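## Task

Lift the wine glass off the table and hang it inverted on the rack so that its stem lies entirely within a vacant wire curl and it touches only the wire. The attempt fails if the glass is thrown or falls more than roughly a thumb's length, if any glass tips over while no gripper holds it, or if it takes a bump as violent as such a fall. The glass already on the rack must still hang straight in its own curl at the end.

## Robot and tools

Robot: two six-joint arms, left_arm and right_arm, each ending in a parallel two-finger gripper. Calibrated base positions in the scene frame: left_arm (+0.008, +0.372, 0) m, right_arm (-0.006, -0.344, 0) m, both facing nearly the same way. Scene frame: origin at table-top height, halfway between the arms; +x points out over the table, +z up, and left_arm sits on the +y side (arm names do not match image sides). Objects may occasionally get a brief external nudge.

The row. Every motion command uses rows of 14 numbers, each in [-1, 1]: seven for left_arm, then seven for right_arm, always all 14 even if one arm stays put. Per arm the order is shoulder (joint2), elbow (joint3), wrist roll (joint6), wrist pitch (joint4), waist (joint1), wrist yaw (joint5), then gripper opening. The six joint numbers are scaled offsets, not poses: 1.0 equals 1.202 rad for waist, 1.258 shoulder, 1.3 elbow, 2.073 wrist pitch, 2.022 wrist yaw and wrist roll. They are measured from the Joint targets shown in the latest result at the start of that action or call, not from the preceding row; repeating an offset therefore moves further. A 0 keeps that joint at its current target. The opening number is absolute: +1 fully open, -1 fully closed; to leave a gripper alone, resend its current command, since 0 means half-way.

Joint ranges in rad: waist -2.618 to 3.054, shoulder 0.000 to 3.142, elbow 0.000 to 3.142, wrist pitch -1.571 to 1.571, wrist yaw -1.571 to 1.571, wrist roll -2.094 to 2.094. Asking for more than 0.059 rad beyond a range gets the action (for both arms) refused; true ends may differ by up to 0.059 rad, and clipped joints report "joint sent to its limit". Each step a joint target may lead its measured angle only by a fixed amount (about 0.2 to 0.57 rad), and targets that would shift a gripper over 200 mm are scaled back, so big motions need several actions.

Tools.
execute_actions(actions, cameras): actions is a list of actions; each action is a list of up to 15 rows, one row per 1/30 s step, the last row held to fill 15 steps. An empty list just reports state and images.
move(target, speed, blend, opening_speed, blocking, cameras): target is one row or a list of up to 15 rows; every row's offsets count from the Joint targets at the call's start. Joints of both arms travel together to the targets, so grippers sweep curves and nothing avoids obstacles or the other arm. speed is the top rate in rad/s of the joint with the longest way (0.01 to 2, default 0.5), one value or one per target; blend (rad) rounds corners in a list; opening_speed (0.2 or more per second on the -1..+1 scale) ramps the fingers; blocking=false returns after about 0.5 s while the move continues. The result adds a "move:" line: done, off_target, moving, held or fault, plus the joint furthest from target per arm.
wait(seconds 0 to 10): let time pass holding the last command. stop(): brakes a running move. zoom_image(camera, region [x0,y0,x1,y1] pixels, at most 504 by 504): close-up of a latest image. read_manual(section): licence text only. finished_scene(scene 1 or 2): ends the scene irreversibly; the goal must persist with the robot released.

Cameras: cam_high (fixed, overhead), cam_left_wrist, cam_right_wrist, each 896x504; calibration is given but may be slightly off, wrist views can lag while moving.

Results. end_effector_position (m) and end_effector_quat_wxyz, scene frame, for the point between the finger pads about 1 cm behind the tips; fingers point along the gripper's +z and open along its y. Readings may be off by a few cm. Joint positions and Joint velocities list each arm in the row order above, ending with finger opening in metres (0.093 fully open) and its rate. Joint targets are where your next offsets start. grip_measured is the finger motor on the -1..+1 scale: pads meet near -0.94, and an object of width w mm sits at about -0.94 + 0.0208*w. To grasp firmly command well below that width reading; keep sending it to hold; to release send a value well above it. "joint command not followed" means the clearance check altered targets. Joint torques follow joint order, include gravity, and are noisy. MOTOR HOT appears at 75 °C; at 90 °C the arm folds and idles for the rest of the scene.

Avoid: dropping or releasing the glass above the rack gap, fast contacts, pressing into the rack or table, arm-to-arm contact, knocking the hanging glass, leaving anything off the table, and holding loads or outstretched poses for long (heat). Move slowly near glass and wire.

Each tool is called after ">>>" as a command line: name --argument value for each argument, lists and objects as JSON in quotes; but a table of rows of numbers goes row by row, as --pt "numbers of a row", without its own name.

## Session

>>> execute_actions --actions '[]'

Scene clock: 0.00 s.
left_arm: end_effector_position=(+0.2107, +0.1865, +0.1947) grip_measured=+1.000 end_effector_quat_wxyz=(+0.040, +0.297, +0.951, -0.080) | right_arm: end_effector_position=(+0.2309, -0.5403, +0.1996) grip_measured=+1.000 end_effector_quat_wxyz=(+0.270, +0.698, +0.663, -0.015)
Joint names: [shoulder, elbow, wrist roll, wrist pitch, waist, wrist yaw]
Joint positions: left_arm=[1.481 1.47 -0.069 -1.426 -0.664 0.121 0.093] | right_arm=[1.245 1.178 0.964 -0.97 -0.638 0.126 0.093]
Joint velocities: within noise
Joint torques (N m): no reading
Heat: left arm: 34 °C; right arm: 37 °C.
Joint targets: left_arm=[1.472 1.480 -0.069 -1.424 -0.664 0.121] | right_arm=[1.241 1.187 0.965 -0.970 -0.638 0.126]
Tool commands: left_gripper/opening=+1.0 right_gripper/opening=+1.0

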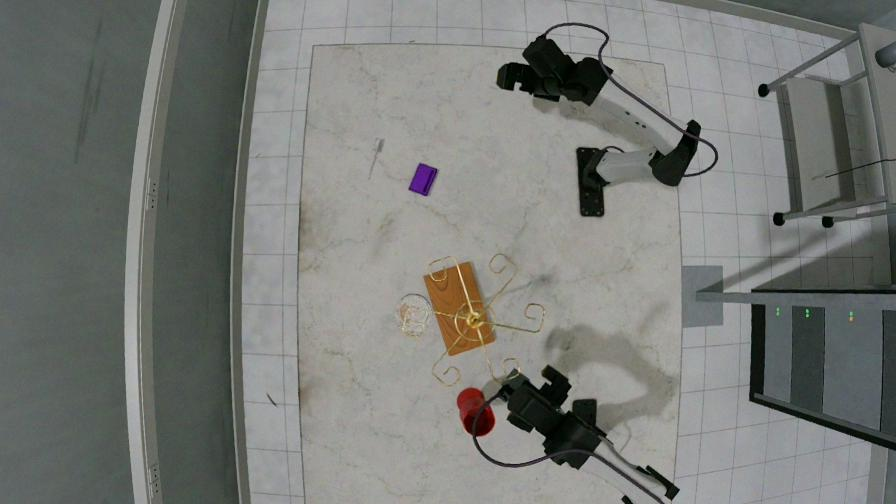

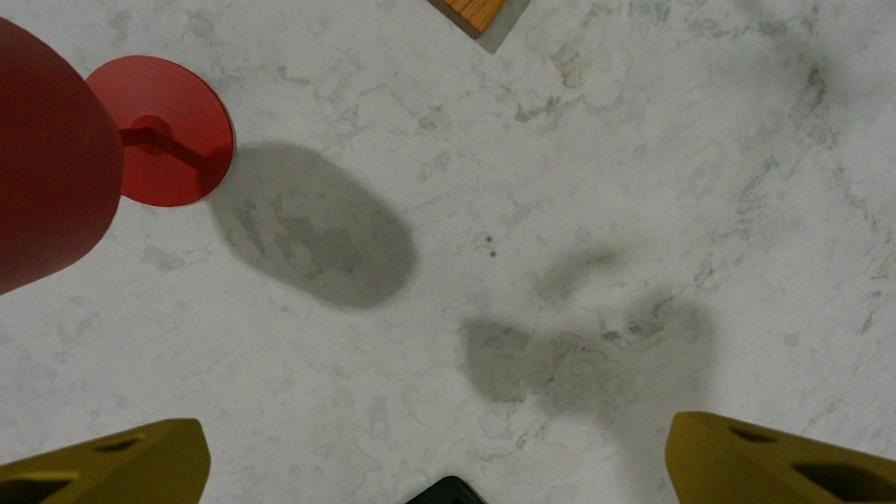

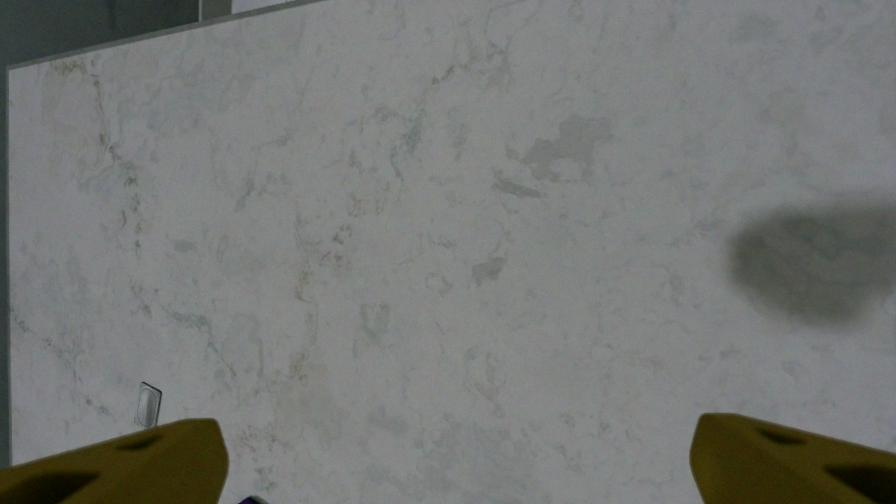

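>>> zoom_image --camera "cam_high" --region '[370, 230, 590, 450]'

>>> zoom_image --camera "cam_left_wrist" --region '[0, 0, 504, 504]'

Scaled by 2.291 from the camera's 896x504 image, which has a finer 1280x720 frame.

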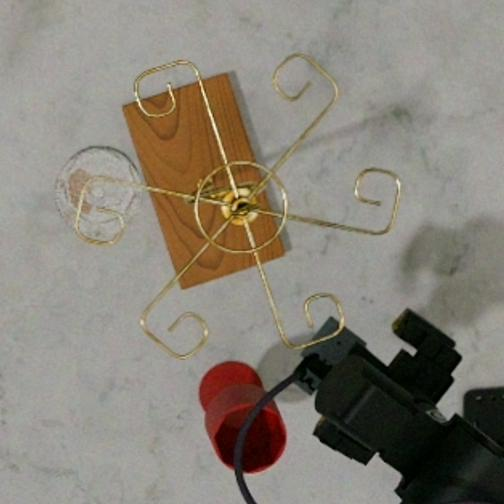

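Scaled by 1.000.

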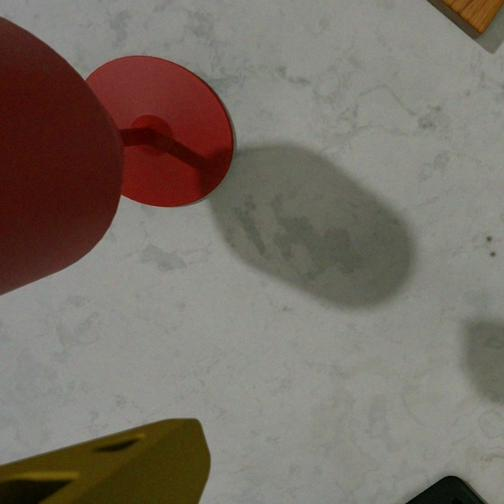

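>>> move --pt "-0.256 -0.298 0 -0.043 0 0 1 -0.2 -0.17 -0.2 0.22 0.4 -0.03 1" --pt "-0.256 -0.298 0.811 -0.043 1.0 0.642 1 -0.491 -0.426 -0.477 0.55 1.0 -0.062 1" --pt "-0.066 -0.82 0.811 0.4 1.0 0.642 1 -0.491 -0.426 -0.477 0.55 1.0 -0.062 1" --speed 1.0 --blend 0.1

Scene clock: 189.33 s.
left_arm: end_effector_position=(+0.2296, +0.3096, +0.1043) grip_measured=+1.000 end_effector_quat_wxyz=(+0.560, +0.375, +0.664, -0.324) | right_arm: end_effector_position=(+0.2375, -0.1898, +0.3764) grip_measured=+1.000 end_effector_quat_wxyz=(+0.736, -0.175, +0.618, +0.216)
Joint names: [shoulder, elbow, wrist roll, wrist pitch, waist, wrist yaw]
Joint positions: left_arm=[1.383 0.419 1.562 -0.609 0.533 1.406 0.093] | right_arm=[0.625 0.649 0.007 0.153 0.557 0.011 0.093]
Joint velocities: within noise
Joint torques (N m): left_arm=[-2.99 3.23 0.05 0.4 -0.08 0.67] | right_arm=[-0.14 5.3 -0.17 1.88 0.51 -0.28]
Heat: left arm: 38 °C; right arm: 42 °C.
Joint targets: left_arm=[1.389 0.413 1.571 -0.595 0.538 1.420] | right_arm=[0.623 0.633 0.000 0.170 0.564 0.000]
move: done
camera_calibration:
cam_left_wrist: T_world_to_cam=[[-0.866851, -0.498556, 0.00340337, 0.35426], [-0.278907, 0.479261, -0.832178, 0.0426351], [0.413256, -0.722323, -0.554498, 0.26712], [0, 0, 0, 1]] pos_world=[0.208593, 0.349132, 0.182392]
cam_right_wrist: T_world_to_cam=[[0.530183, -0.846444, -0.0493849, -0.266281], [-0.228885, -0.0867962, -0.969576, 0.442997], [0.816406, 0.525356, -0.239756, 0.073871], [0, 0, 0, 1]] pos_world=[0.182264, -0.22575, 0.43408]

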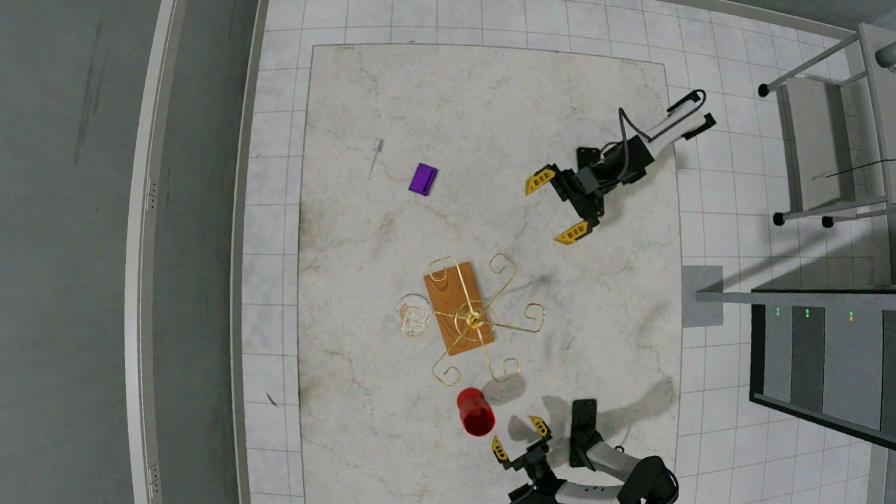

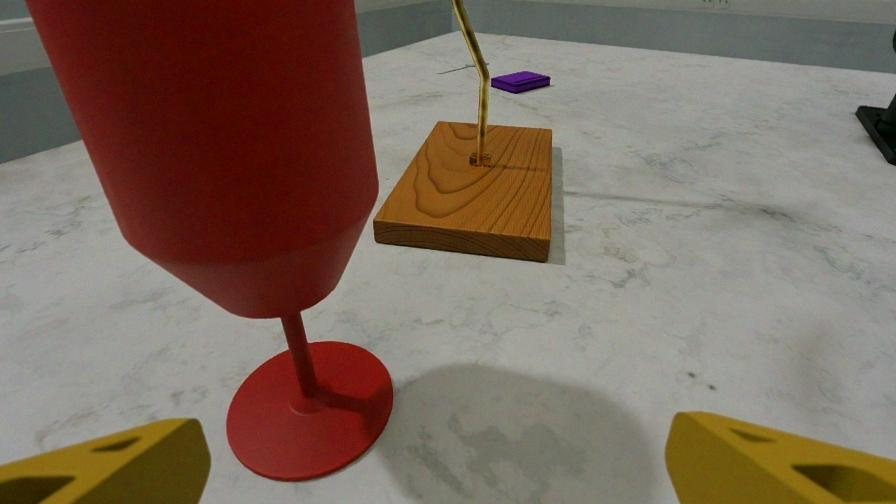

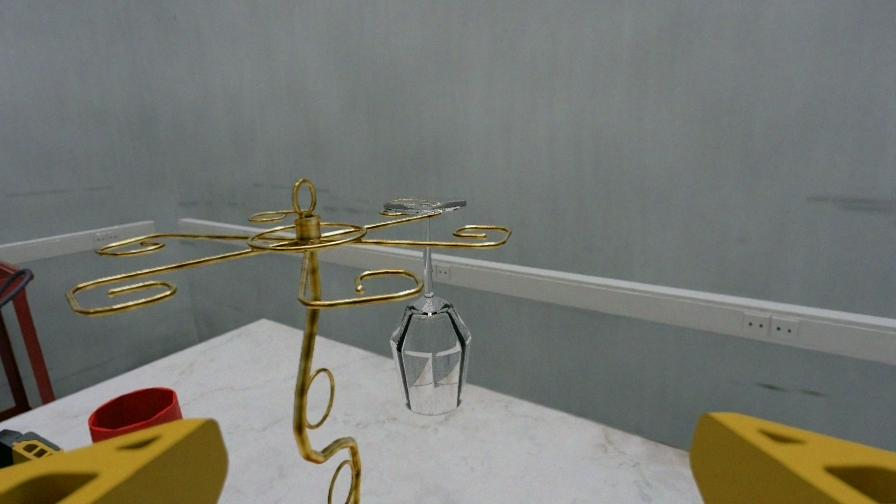

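>>> zoom_image --camera "cam_high" --region '[470, 300, 550, 390]'

>>> zoom_image --camera "cam_high" --region '[385, 270, 475, 350]'

Scaled by 5.600 from the camera's 896x504 image, which has a finer 1280x720 frame.

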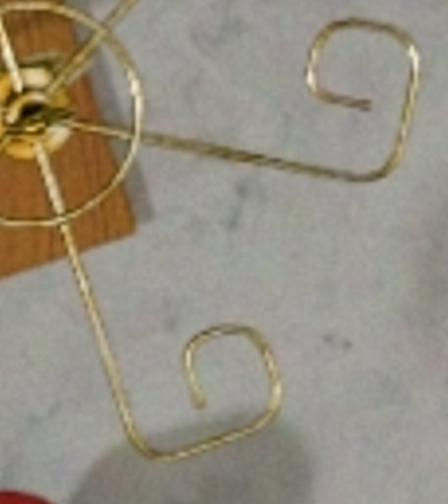

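Scaled by 5.600 from the camera's 896x504 image, which has a finer 1280x720 frame.

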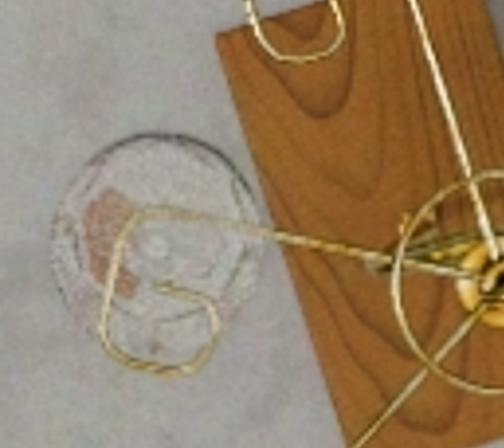

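>>> move --target '[0.277,0.306,0,-0.024,0,0.069,1,0,0,0,0,0,0,1]' --speed 1.0 --cameras '["cam_left_wrist","cam_high"]'

Scene clock: 310.37 s.
left_arm: end_effector_position=(+0.3123, +0.3558, +0.1332) grip_measured=+1.000 end_effector_quat_wxyz=(+0.603, +0.352, +0.624, -0.349) | right_arm: end_effector_position=(+0.2374, -0.1898, +0.3765) grip_measured=+1.000 end_effector_quat_wxyz=(+0.736, -0.175, +0.617, +0.216)
Joint names: [shoulder, elbow, wrist roll, wrist pitch, waist, wrist yaw]
Joint positions: left_arm=[1.729 0.789 1.563 -0.635 0.533 1.543 0.093] | right_arm=[0.625 0.649 0.007 0.154 0.557 0.011 0.093]
Joint velocities: within noise
Joint torques (N m): left_arm=[-6.24 5.44 0.02 0.18 -0.12 0.63] | right_arm=[-0.16 5.27 -0.17 1.85 0.61 -0.26]
Heat: left arm: 34 °C; right arm: 39 °C.
Joint targets: left_arm=[1.737 0.811 1.571 -0.645 0.538 1.559] | right_arm=[0.623 0.633 0.000 0.170 0.564 0.000]
move: done
camera_calibration:
cam_left_wrist: T_world_to_cam=[[-0.866916, -0.498449, 0.00231655, 0.449024], [-0.219154, 0.376976, -0.899922, 0.0944091], [0.447693, -0.780664, -0.436044, 0.276578], [0, 0, 0, 1]] pos_world=[0.286134, 0.40414, 0.204521]
Images, in order (width x height): cam_high 896x504, cam_left_wrist 896x504.

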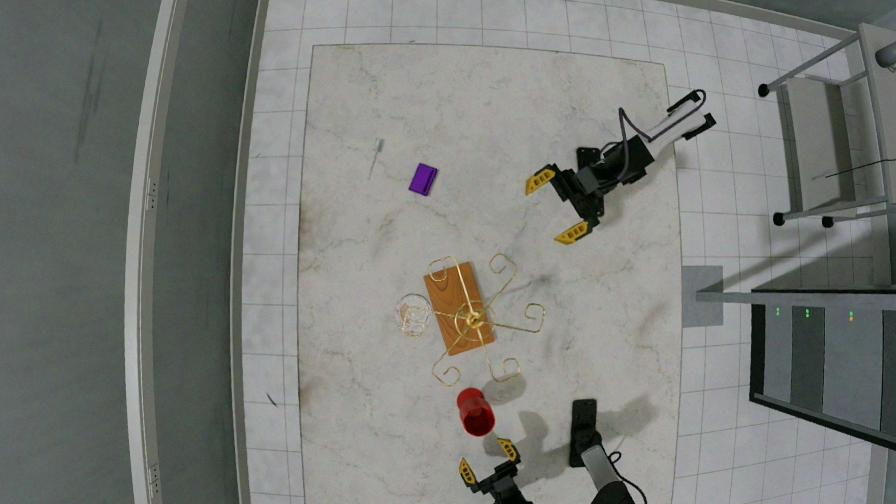

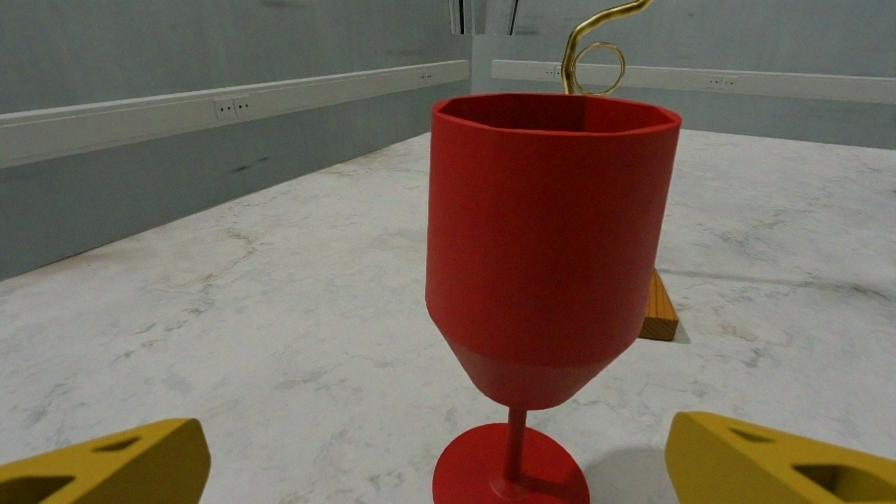

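>>> move --pt "0.09 0.1615 0 -0.046 -0.2887 0 1 0 0 0 0 0 0 1" --pt "0.09 0.1615 0 -0.046 -0.2887 0 0.55 0 0 0 0 0 0 1" --speed 0.35 --opening_speed 0.5 --cameras '["cam_left_wrist","cam_high"]'

Scene clock: 338.33 s.
left_arm: end_effector_position=(+0.3316, +0.2627, +0.1465) grip_measured=+0.555 end_effector_quat_wxyz=(+0.535, +0.452, +0.555, -0.448) | right_arm: end_effector_position=(+0.2374, -0.1898, +0.3766) grip_measured=+1.000 end_effector_quat_wxyz=(+0.736, -0.175, +0.617, +0.216)
Joint names: [shoulder, elbow, wrist roll, wrist pitch, waist, wrist yaw]
Joint positions: left_arm=[1.84 0.996 1.563 -0.733 0.192 1.545 0.072] | right_arm=[0.625 0.649 0.007 0.155 0.557 0.011 0.093]
Joint velocities: left_arm=[-0.017 -0.002 -0.11 -0.022 -0.002 -0.037 0.008] | right_arm=[within noise]
Joint torques (N m): left_arm=[-7.49 6.06 0.01 0.15 -0.38 0.65] | right_arm=[-0.2 5.3 -0.15 1.85 0.55 -0.28]
Heat: left arm: 35 °C; right arm: 40 °C.
Joint targets: left_arm=[1.850 1.021 1.571 -0.740 0.191 1.559] | right_arm=[0.623 0.633 0.000 0.170 0.564 0.000]
move: done
camera_calibration:
cam_left_wrist: T_world_to_cam=[[-0.983833, -0.179028, 0.00458477, 0.373844], [-0.0818167, 0.426549, -0.900756, 0.0871858], [0.159305, -0.886569, -0.434301, 0.324276], [0, 0, 0, 1]] pos_world=[0.323274, 0.317232, 0.217652]
Images, in order (width x height): cam_high 896x504, cam_left_wrist 896x504.

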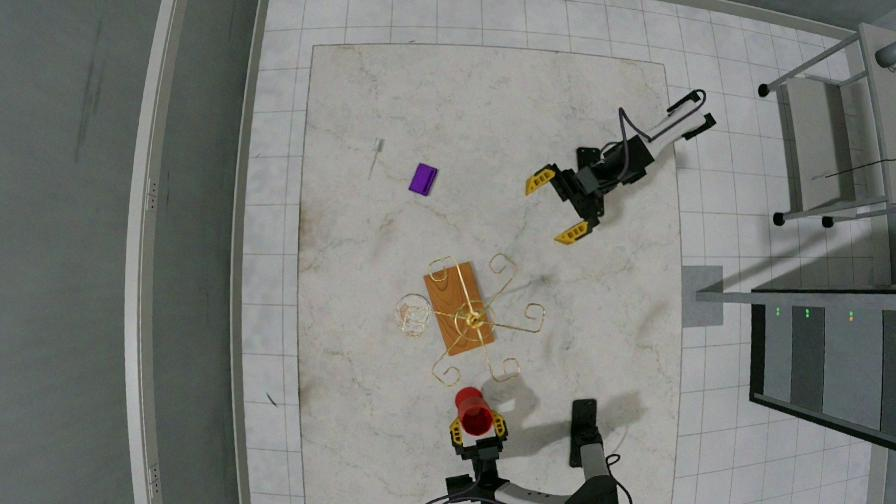

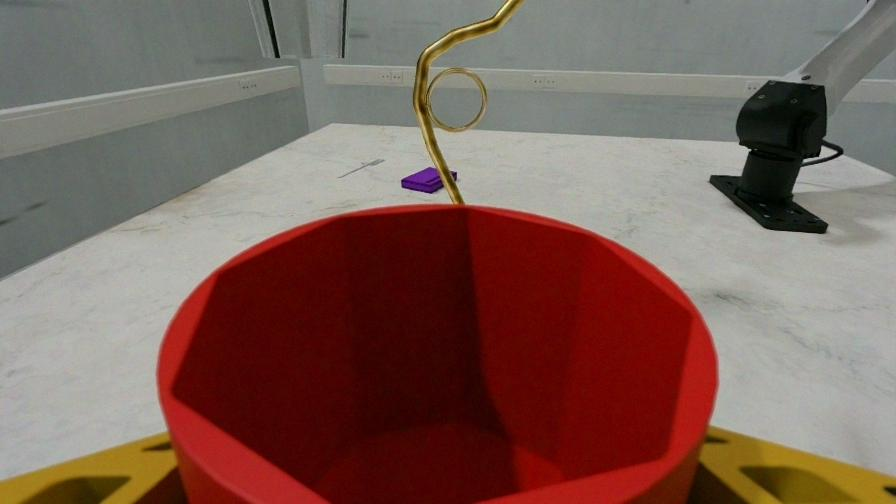

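>>> move --pt "-0.121 0.215 0 -0.209 0 0 0.55 0 0 0 0 0 0 1" --pt "-0.251 0.083 -0.95 -0.205 0.289 0 0.55 0 0 0 0 0 0 1" --speed '[0.6,1.3]' --blend 0.15 --cameras '["cam_high"]'

Scene clock: 386.97 s.
left_arm: end_effector_position=(+0.3217, +0.3614, +0.2518) grip_measured=+0.555 end_effector_quat_wxyz=(+0.064, -0.305, +0.648, -0.695) | right_arm: end_effector_position=(+0.2374, -0.1898, +0.3766) grip_measured=+1.000 end_effector_quat_wxyz=(+0.736, -0.175, +0.617, +0.216)
Joint names: [shoulder, elbow, wrist roll, wrist pitch, waist, wrist yaw]
Joint positions: left_arm=[1.566 1.137 -0.333 -1.157 0.534 1.545 0.072] | right_arm=[0.625 0.649 0.007 0.155 0.557 0.011 0.093]
Joint velocities: left_arm=[0.002 -0.007 0.037 0.007 -0.012 0.037 -0.004] | right_arm=[within noise]
Joint torques (N m): left_arm=[-9.66 3.86 -0.12 0.21 -0.05 0.67] | right_arm=[-0.21 5.27 -0.18 1.84 0.5 -0.28]
Heat: left arm: 36 °C; right arm: 41 °C.
Joint targets: left_arm=[1.535 1.129 -0.350 -1.165 0.538 1.559] | right_arm=[0.623 0.633 0.000 0.170 0.564 0.000]
move: done
Images, in order (width x height): cam_high 896x504.

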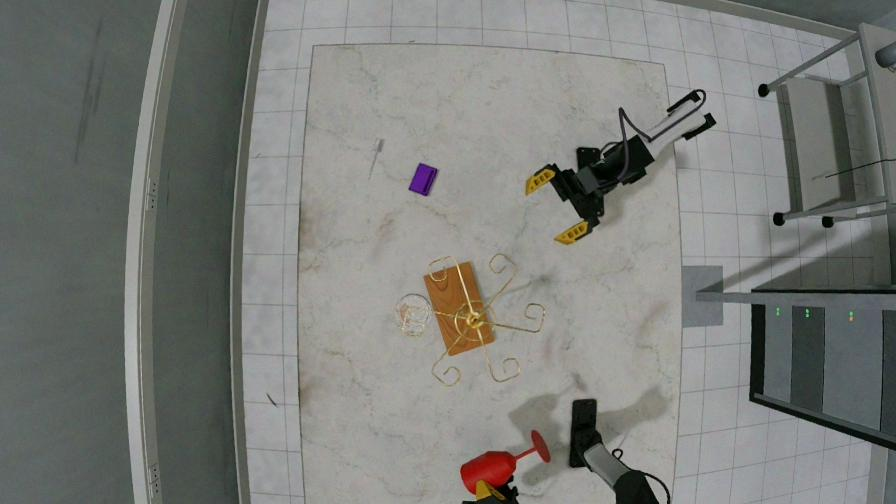

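>>> move --pt "0.027 0.0645 -0.61 -0.024 -0.623 0 0.55 0 0 0 0 0 0 1" --pt "0.301 0.3765 -0.61 -0.054 -0.77 0 0.55 0 0 0 0 0 0 1" --speed '[1.0,0.5]' --cameras '["cam_high","cam_right_wrist"]'

>>> zoom_image --camera "cam_high" --region '[440, 300, 570, 430]'

Scene clock: 403.90 s.
left_arm: end_effector_position=(+0.2751, +0.0809, +0.2629) grip_measured=+0.553 end_effector_quat_wxyz=(+0.584, +0.406, -0.590, +0.383) | right_arm: end_effector_position=(+0.2374, -0.1898, +0.3767) grip_measured=+1.000 end_effector_quat_wxyz=(+0.736, -0.175, +0.617, +0.216)
Joint names: [shoulder, elbow, wrist roll, wrist pitch, waist, wrist yaw]
Joint positions: left_arm=[1.909 1.584 -1.573 -1.267 -0.386 1.545 0.072] | right_arm=[0.625 0.649 0.007 0.155 0.557 0.011 0.093]
Joint velocities: within noise
Joint torques (N m): left_arm=[-9.99 7.27 -0.18 0.08 -0.5 0.68] | right_arm=[-0.29 5.18 -0.15 1.85 0.57 -0.28]
Heat: left arm: 37 °C; right arm: 41 °C.
Joint targets: left_arm=[1.913 1.619 -1.583 -1.277 -0.387 1.559] | right_arm=[0.623 0.633 0.000 0.170 0.564 0.000]
move: done
camera_calibration:
cam_right_wrist: T_world_to_cam=[[0.530246, -0.846403, -0.0494041, -0.266264], [-0.22764, -0.0859949, -0.969941, 0.443328], [0.816712, 0.525554, -0.238274, 0.0734282], [0, 0, 0, 1]] pos_world=[0.182135, -0.225833, 0.434344]
Images, in order (width x height): cam_high 896x504, cam_right_wrist 896x504.

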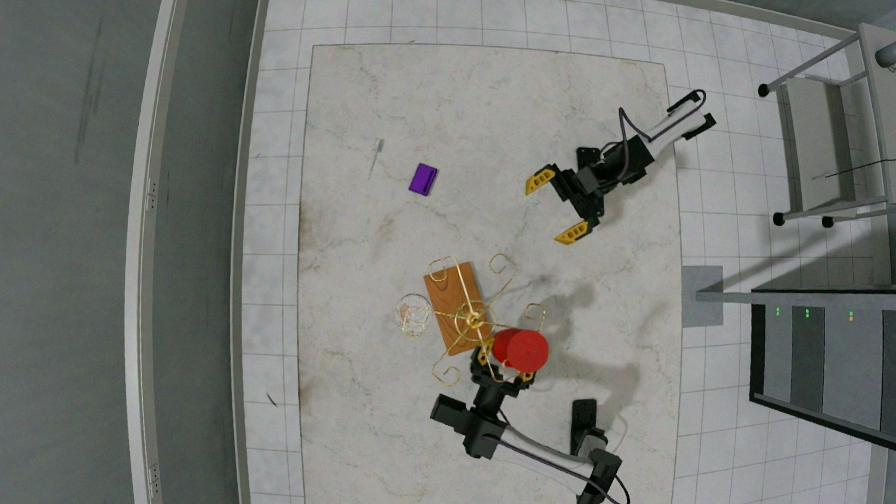

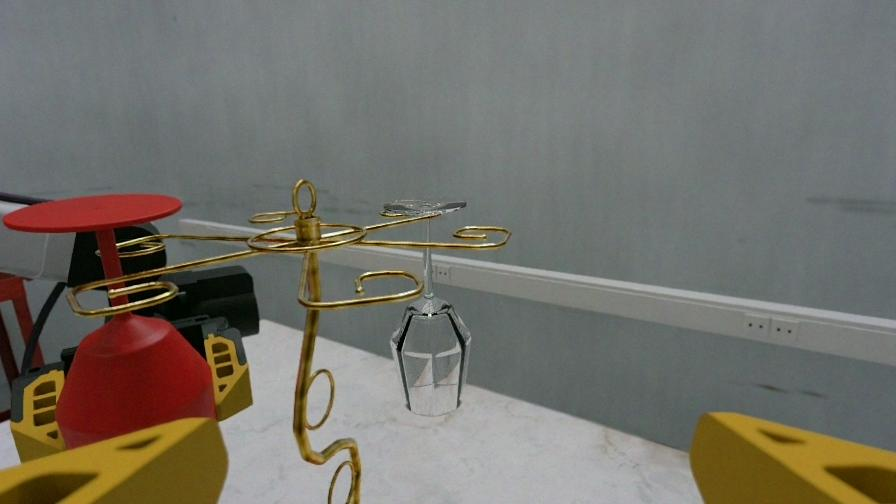

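Scaled by 3.877 from the camera's 896x504 image, which has a finer 1280x720 frame.

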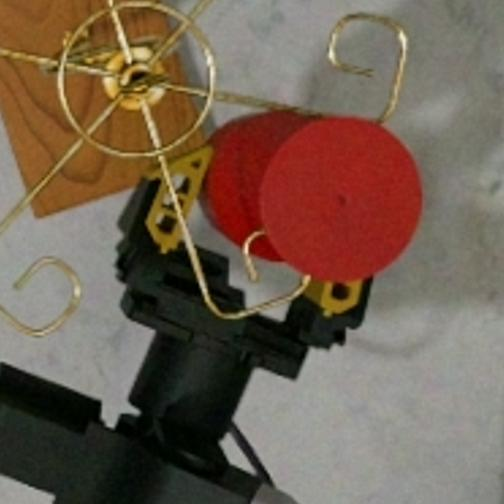

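>>> move --pt "0.0834 0.1136 0 -0.0206 0.0237 0 0.55 0 0 0 0 0 0 1" --pt "0.0967 0.1325 0 -0.0245 0.0647 0 0.55 0 0 0 0 0 0 1" --pt "0.0562 0.0758 0 -0.0134 0.0969 0 0.55 0 0 0 0 0 0 1" --speed 0.25 --blend 0.02 --cameras '["cam_high","cam_right_wrist"]'

>>> zoom_image --camera "cam_high" --region '[440, 300, 570, 430]'

>>> zoom_image --camera "cam_right_wrist" --region '[40, 170, 280, 370]'

Scene clock: 442.87 s.
left_arm: end_effector_position=(+0.3311, +0.1050, +0.2583) grip_measured=+0.556 end_effector_quat_wxyz=(+0.565, +0.443, -0.563, +0.409) | right_arm: end_effector_position=(+0.2374, -0.1898, +0.3767) grip_measured=+1.000 end_effector_quat_wxyz=(+0.736, -0.175, +0.617, +0.216)
Joint names: [shoulder, elbow, wrist roll, wrist pitch, waist, wrist yaw]
Joint positions: left_arm=[2.021 1.723 -1.574 -1.31 -0.275 1.545 0.072] | right_arm=[0.625 0.649 0.007 0.155 0.557 0.011 0.093]
Joint velocities: within noise
Joint torques (N m): left_arm=[-14.74 4.03 -0.2 0.23 -0.03 0.7] | right_arm=[-0.17 5.3 -0.17 1.86 0.44 -0.26]
Heat: left arm: 41 °C; right arm: 42 °C.
Joint targets: left_arm=[1.984 1.717 -1.583 -1.305 -0.271 1.559] | right_arm=[0.623 0.633 0.000 0.170 0.564 0.000]
move: off_target (left_arm); left_arm: the shoulder is farthest, 0.038 rad from its target
camera_calibration:
cam_right_wrist: T_world_to_cam=[[0.530246, -0.846403, -0.0494041, -0.266264], [-0.22764, -0.0859949, -0.969941, 0.443328], [0.816712, 0.525554, -0.238274, 0.0734282], [0, 0, 0, 1]] pos_world=[0.182135, -0.225833, 0.434344]
Images, in order (width x height): cam_high 896x504, cam_right_wrist 896x504.

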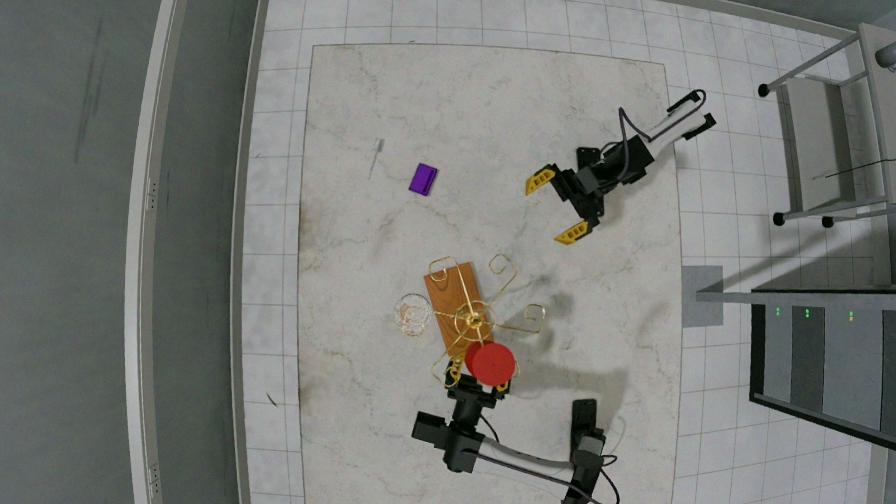

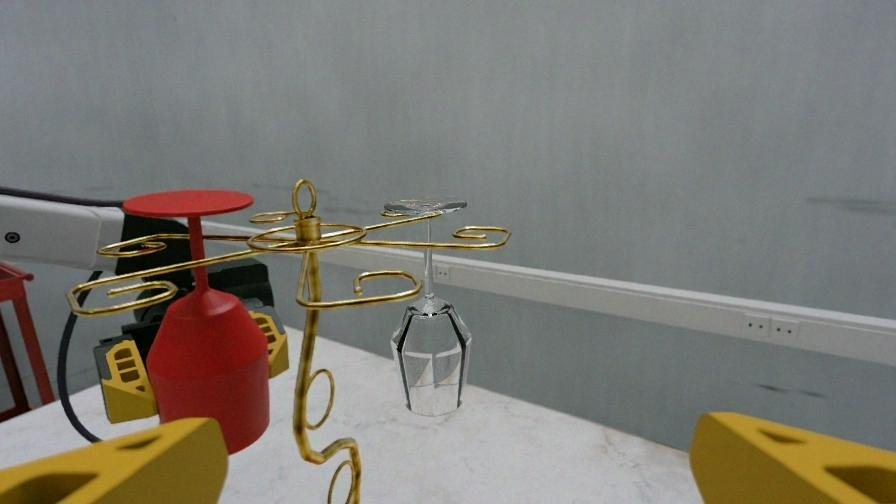

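Scaled by 3.877 from the camera's 896x504 image, which has a finer 1280x720 frame.

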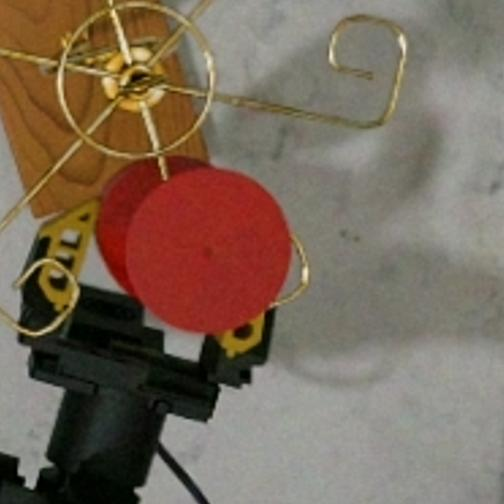

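Scaled by 2.100 from the camera's 896x504 image, which has a finer 1280x720 frame.

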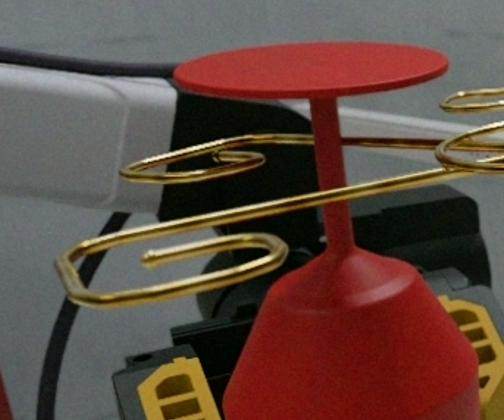

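>>> move --pt "-0.043 -0.0585 0 0.0106 0.0062 0 0.55 0 0 0 0 0 0 1" --pt "-0.096 -0.13 0 0.023 0.0417 0 0.55 0 0 0 0 0 0 1" --speed 0.25 --blend 0.01 --cameras '["cam_high","cam_right_wrist"]'

>>> zoom_image --camera "cam_high" --region '[440, 300, 570, 430]'

>>> zoom_image --camera "cam_right_wrist" --region '[40, 170, 280, 370]'

Scene clock: 465.23 s.
left_arm: end_effector_position=(+0.3152, +0.1287, +0.2561) grip_measured=+0.555 end_effector_quat_wxyz=(+0.558, +0.462, -0.548, +0.419) | right_arm: end_effector_position=(+0.2374, -0.1898, +0.3767) grip_measured=+1.000 end_effector_quat_wxyz=(+0.736, -0.175, +0.617, +0.216)
Joint names: [shoulder, elbow, wrist roll, wrist pitch, waist, wrist yaw]
Joint positions: left_arm=[1.908 1.555 -1.575 -1.271 -0.224 1.545 0.072] | right_arm=[0.625 0.649 0.007 0.155 0.557 0.011 0.093]
Joint velocities: within noise
Joint torques (N m): left_arm=[-14.42 3.88 -0.15 0.31 0.03 0.66] | right_arm=[-0.14 5.33 -0.14 1.85 0.43 -0.27]
Heat: left arm: 48 °C; right arm: 42 °C.
Joint targets: left_arm=[1.863 1.548 -1.583 -1.257 -0.221 1.559] | right_arm=[0.623 0.633 0.000 0.170 0.564 0.000]
move: off_target (left_arm); left_arm: the shoulder is farthest, 0.045 rad from its target
camera_calibration:
cam_right_wrist: T_world_to_cam=[[0.530246, -0.846403, -0.0494041, -0.266264], [-0.22764, -0.0859949, -0.969941, 0.443328], [0.816712, 0.525554, -0.238274, 0.0734282], [0, 0, 0, 1]] pos_world=[0.182135, -0.225833, 0.434344]
Images, in order (width x height): cam_high 896x504, cam_right_wrist 896x504.

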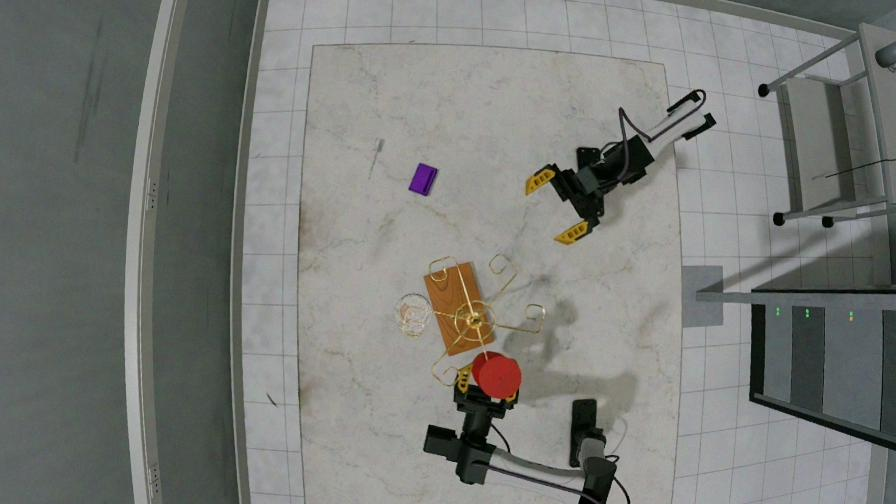

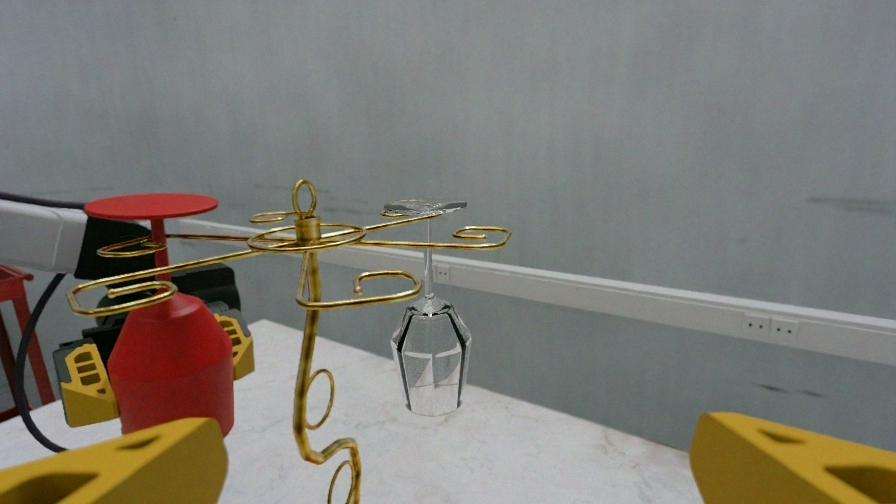

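Scaled by 3.877 from the camera's 896x504 image, which has a finer 1280x720 frame.

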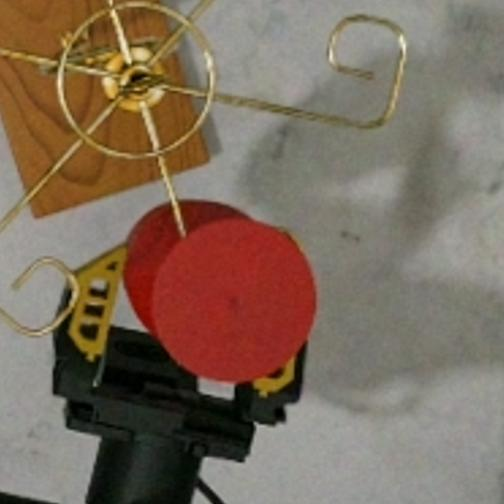

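Scaled by 2.100 from the camera's 896x504 image, which has a finer 1280x720 frame.

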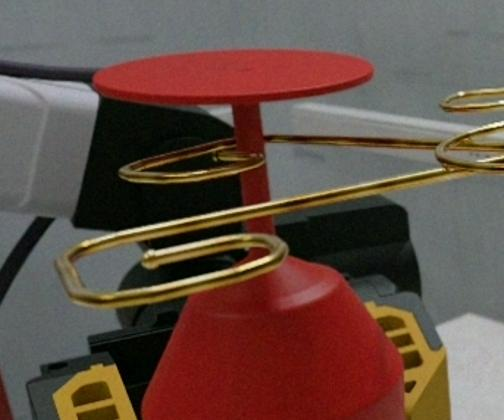

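>>> move --pt "0.004 -0.0554 0 0.037 0 0 0.55 0 0 0 0 0 0 1" --pt "0.004 -0.0554 0 0.037 0 0 1 0 0 0 0 0 0 1" --speed 0.1 --opening_speed 0.5 --cameras '["cam_high","cam_right_wrist"]'

Scene clock: 488.80 s.
left_arm: end_effector_position=(+0.3131, +0.1292, +0.2383) grip_measured=+1.000 end_effector_quat_wxyz=(+0.557, +0.460, -0.549, +0.421) | right_arm: end_effector_position=(+0.2374, -0.1898, +0.3767) grip_measured=+1.000 end_effector_quat_wxyz=(+0.736, -0.175, +0.617, +0.216)
Joint names: [shoulder, elbow, wrist roll, wrist pitch, waist, wrist yaw]
Joint positions: left_arm=[1.908 1.484 -1.575 -1.192 -0.224 1.545 0.093] | right_arm=[0.625 0.649 0.007 0.155 0.557 0.011 0.093]
Joint velocities: within noise
Joint torques (N m): left_arm=[-13.76 3.9 -0.14 0.3 -0.02 0.68] | right_arm=[-0.25 5.3 -0.16 1.79 0.57 -0.28]
Heat: left arm: 47 °C; right arm: 43 °C.
Joint targets: left_arm=[1.868 1.476 -1.583 -1.181 -0.221 1.559] | right_arm=[0.623 0.633 0.000 0.170 0.564 0.000]
move: off_target (left_arm); target 2's new numbers were sent with left_arm's shoulder 0.040 rad from that target; left_arm: the shoulder is farthest, 0.040 rad from its target
camera_calibration:
cam_right_wrist: T_world_to_cam=[[0.530246, -0.846403, -0.0494041, -0.266264], [-0.22764, -0.0859949, -0.969941, 0.443328], [0.816712, 0.525554, -0.238274, 0.0734282], [0, 0, 0, 1]] pos_world=[0.182135, -0.225833, 0.434344]
Images, in order (width x height): cam_high 896x504, cam_right_wrist 896x504.

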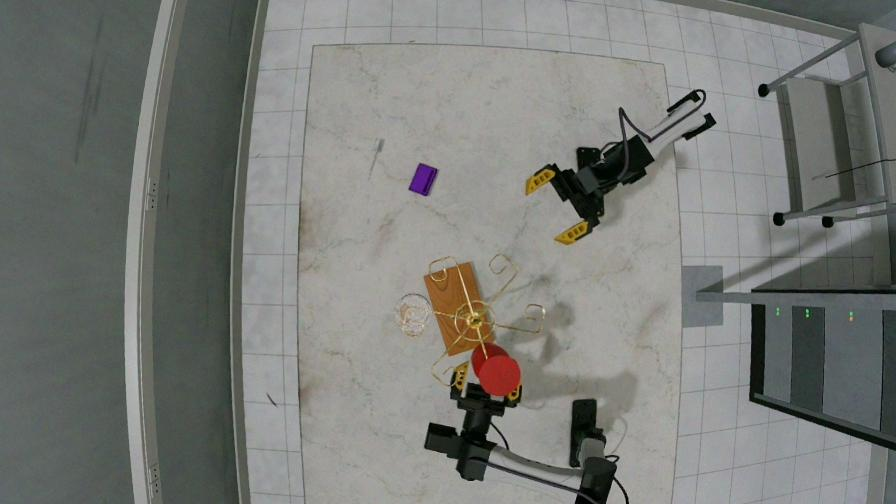

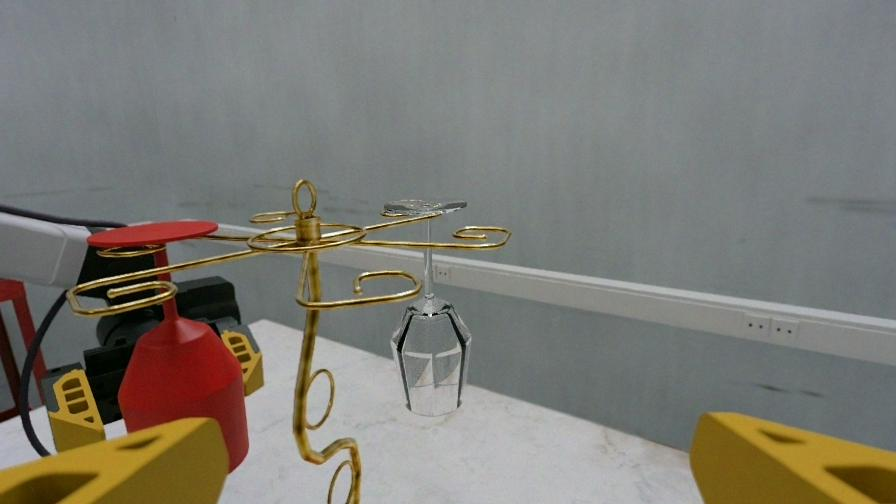

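>>> move --target '[-0.111,-0.142,0,0.022,0.245,0,1,0,0,0,0,0,0,1]' --speed 0.35 --cameras '["cam_right_wrist"]'

Scene clock: 496.13 s.
left_arm: end_effector_position=(+0.3325, +0.2263, +0.2385) grip_measured=+1.000 end_effector_quat_wxyz=(+0.487, +0.535, -0.476, +0.500) | right_arm: end_effector_position=(+0.2374, -0.1898, +0.3767) grip_measured=+1.000 end_effector_quat_wxyz=(+0.736, -0.175, +0.617, +0.216)
Joint names: [shoulder, elbow, wrist roll, wrist pitch, waist, wrist yaw]
Joint positions: left_arm=[1.764 1.301 -1.575 -1.148 0.073 1.545 0.093] | right_arm=[0.625 0.649 0.007 0.155 0.557 0.011 0.093]
Joint velocities: within noise
Joint torques (N m): left_arm=[-12.03 3.64 -0.19 0.32 -0.25 0.67] | right_arm=[-0.21 5.2 -0.14 1.83 0.47 -0.26]
Heat: left arm: 48 °C; right arm: 43 °C.
Joint targets: left_arm=[1.729 1.292 -1.583 -1.135 0.073 1.559] | right_arm=[0.623 0.633 0.000 0.170 0.564 0.000]
move: off_target (left_arm); left_arm: the shoulder is farthest, 0.036 rad from its target
camera_calibration:
cam_right_wrist: T_world_to_cam=[[0.530246, -0.846403, -0.0494041, -0.266264], [-0.22764, -0.0859949, -0.969941, 0.443328], [0.816712, 0.525554, -0.238274, 0.0734282], [0, 0, 0, 1]] pos_world=[0.182135, -0.225833, 0.434344]
Images, in order (width x height): cam_right_wrist 896x504.

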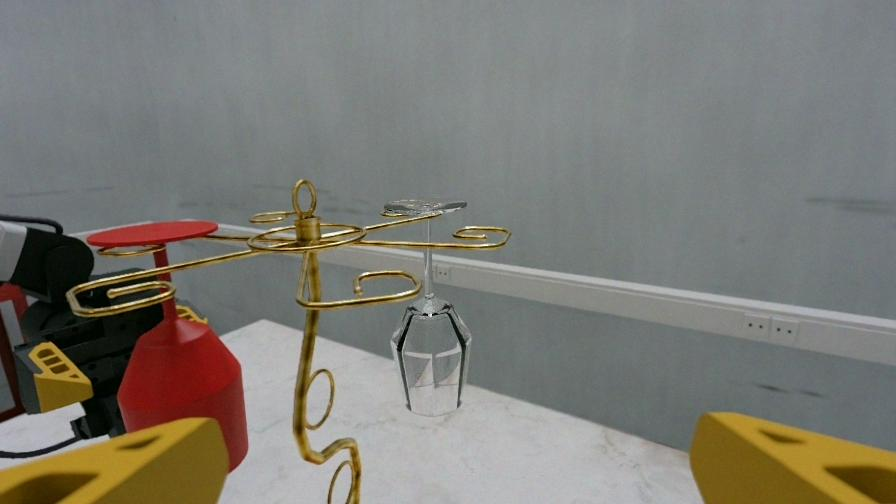

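Hanging freely.

>>> finished_scene --scene 1

The scene is finished: the task was done.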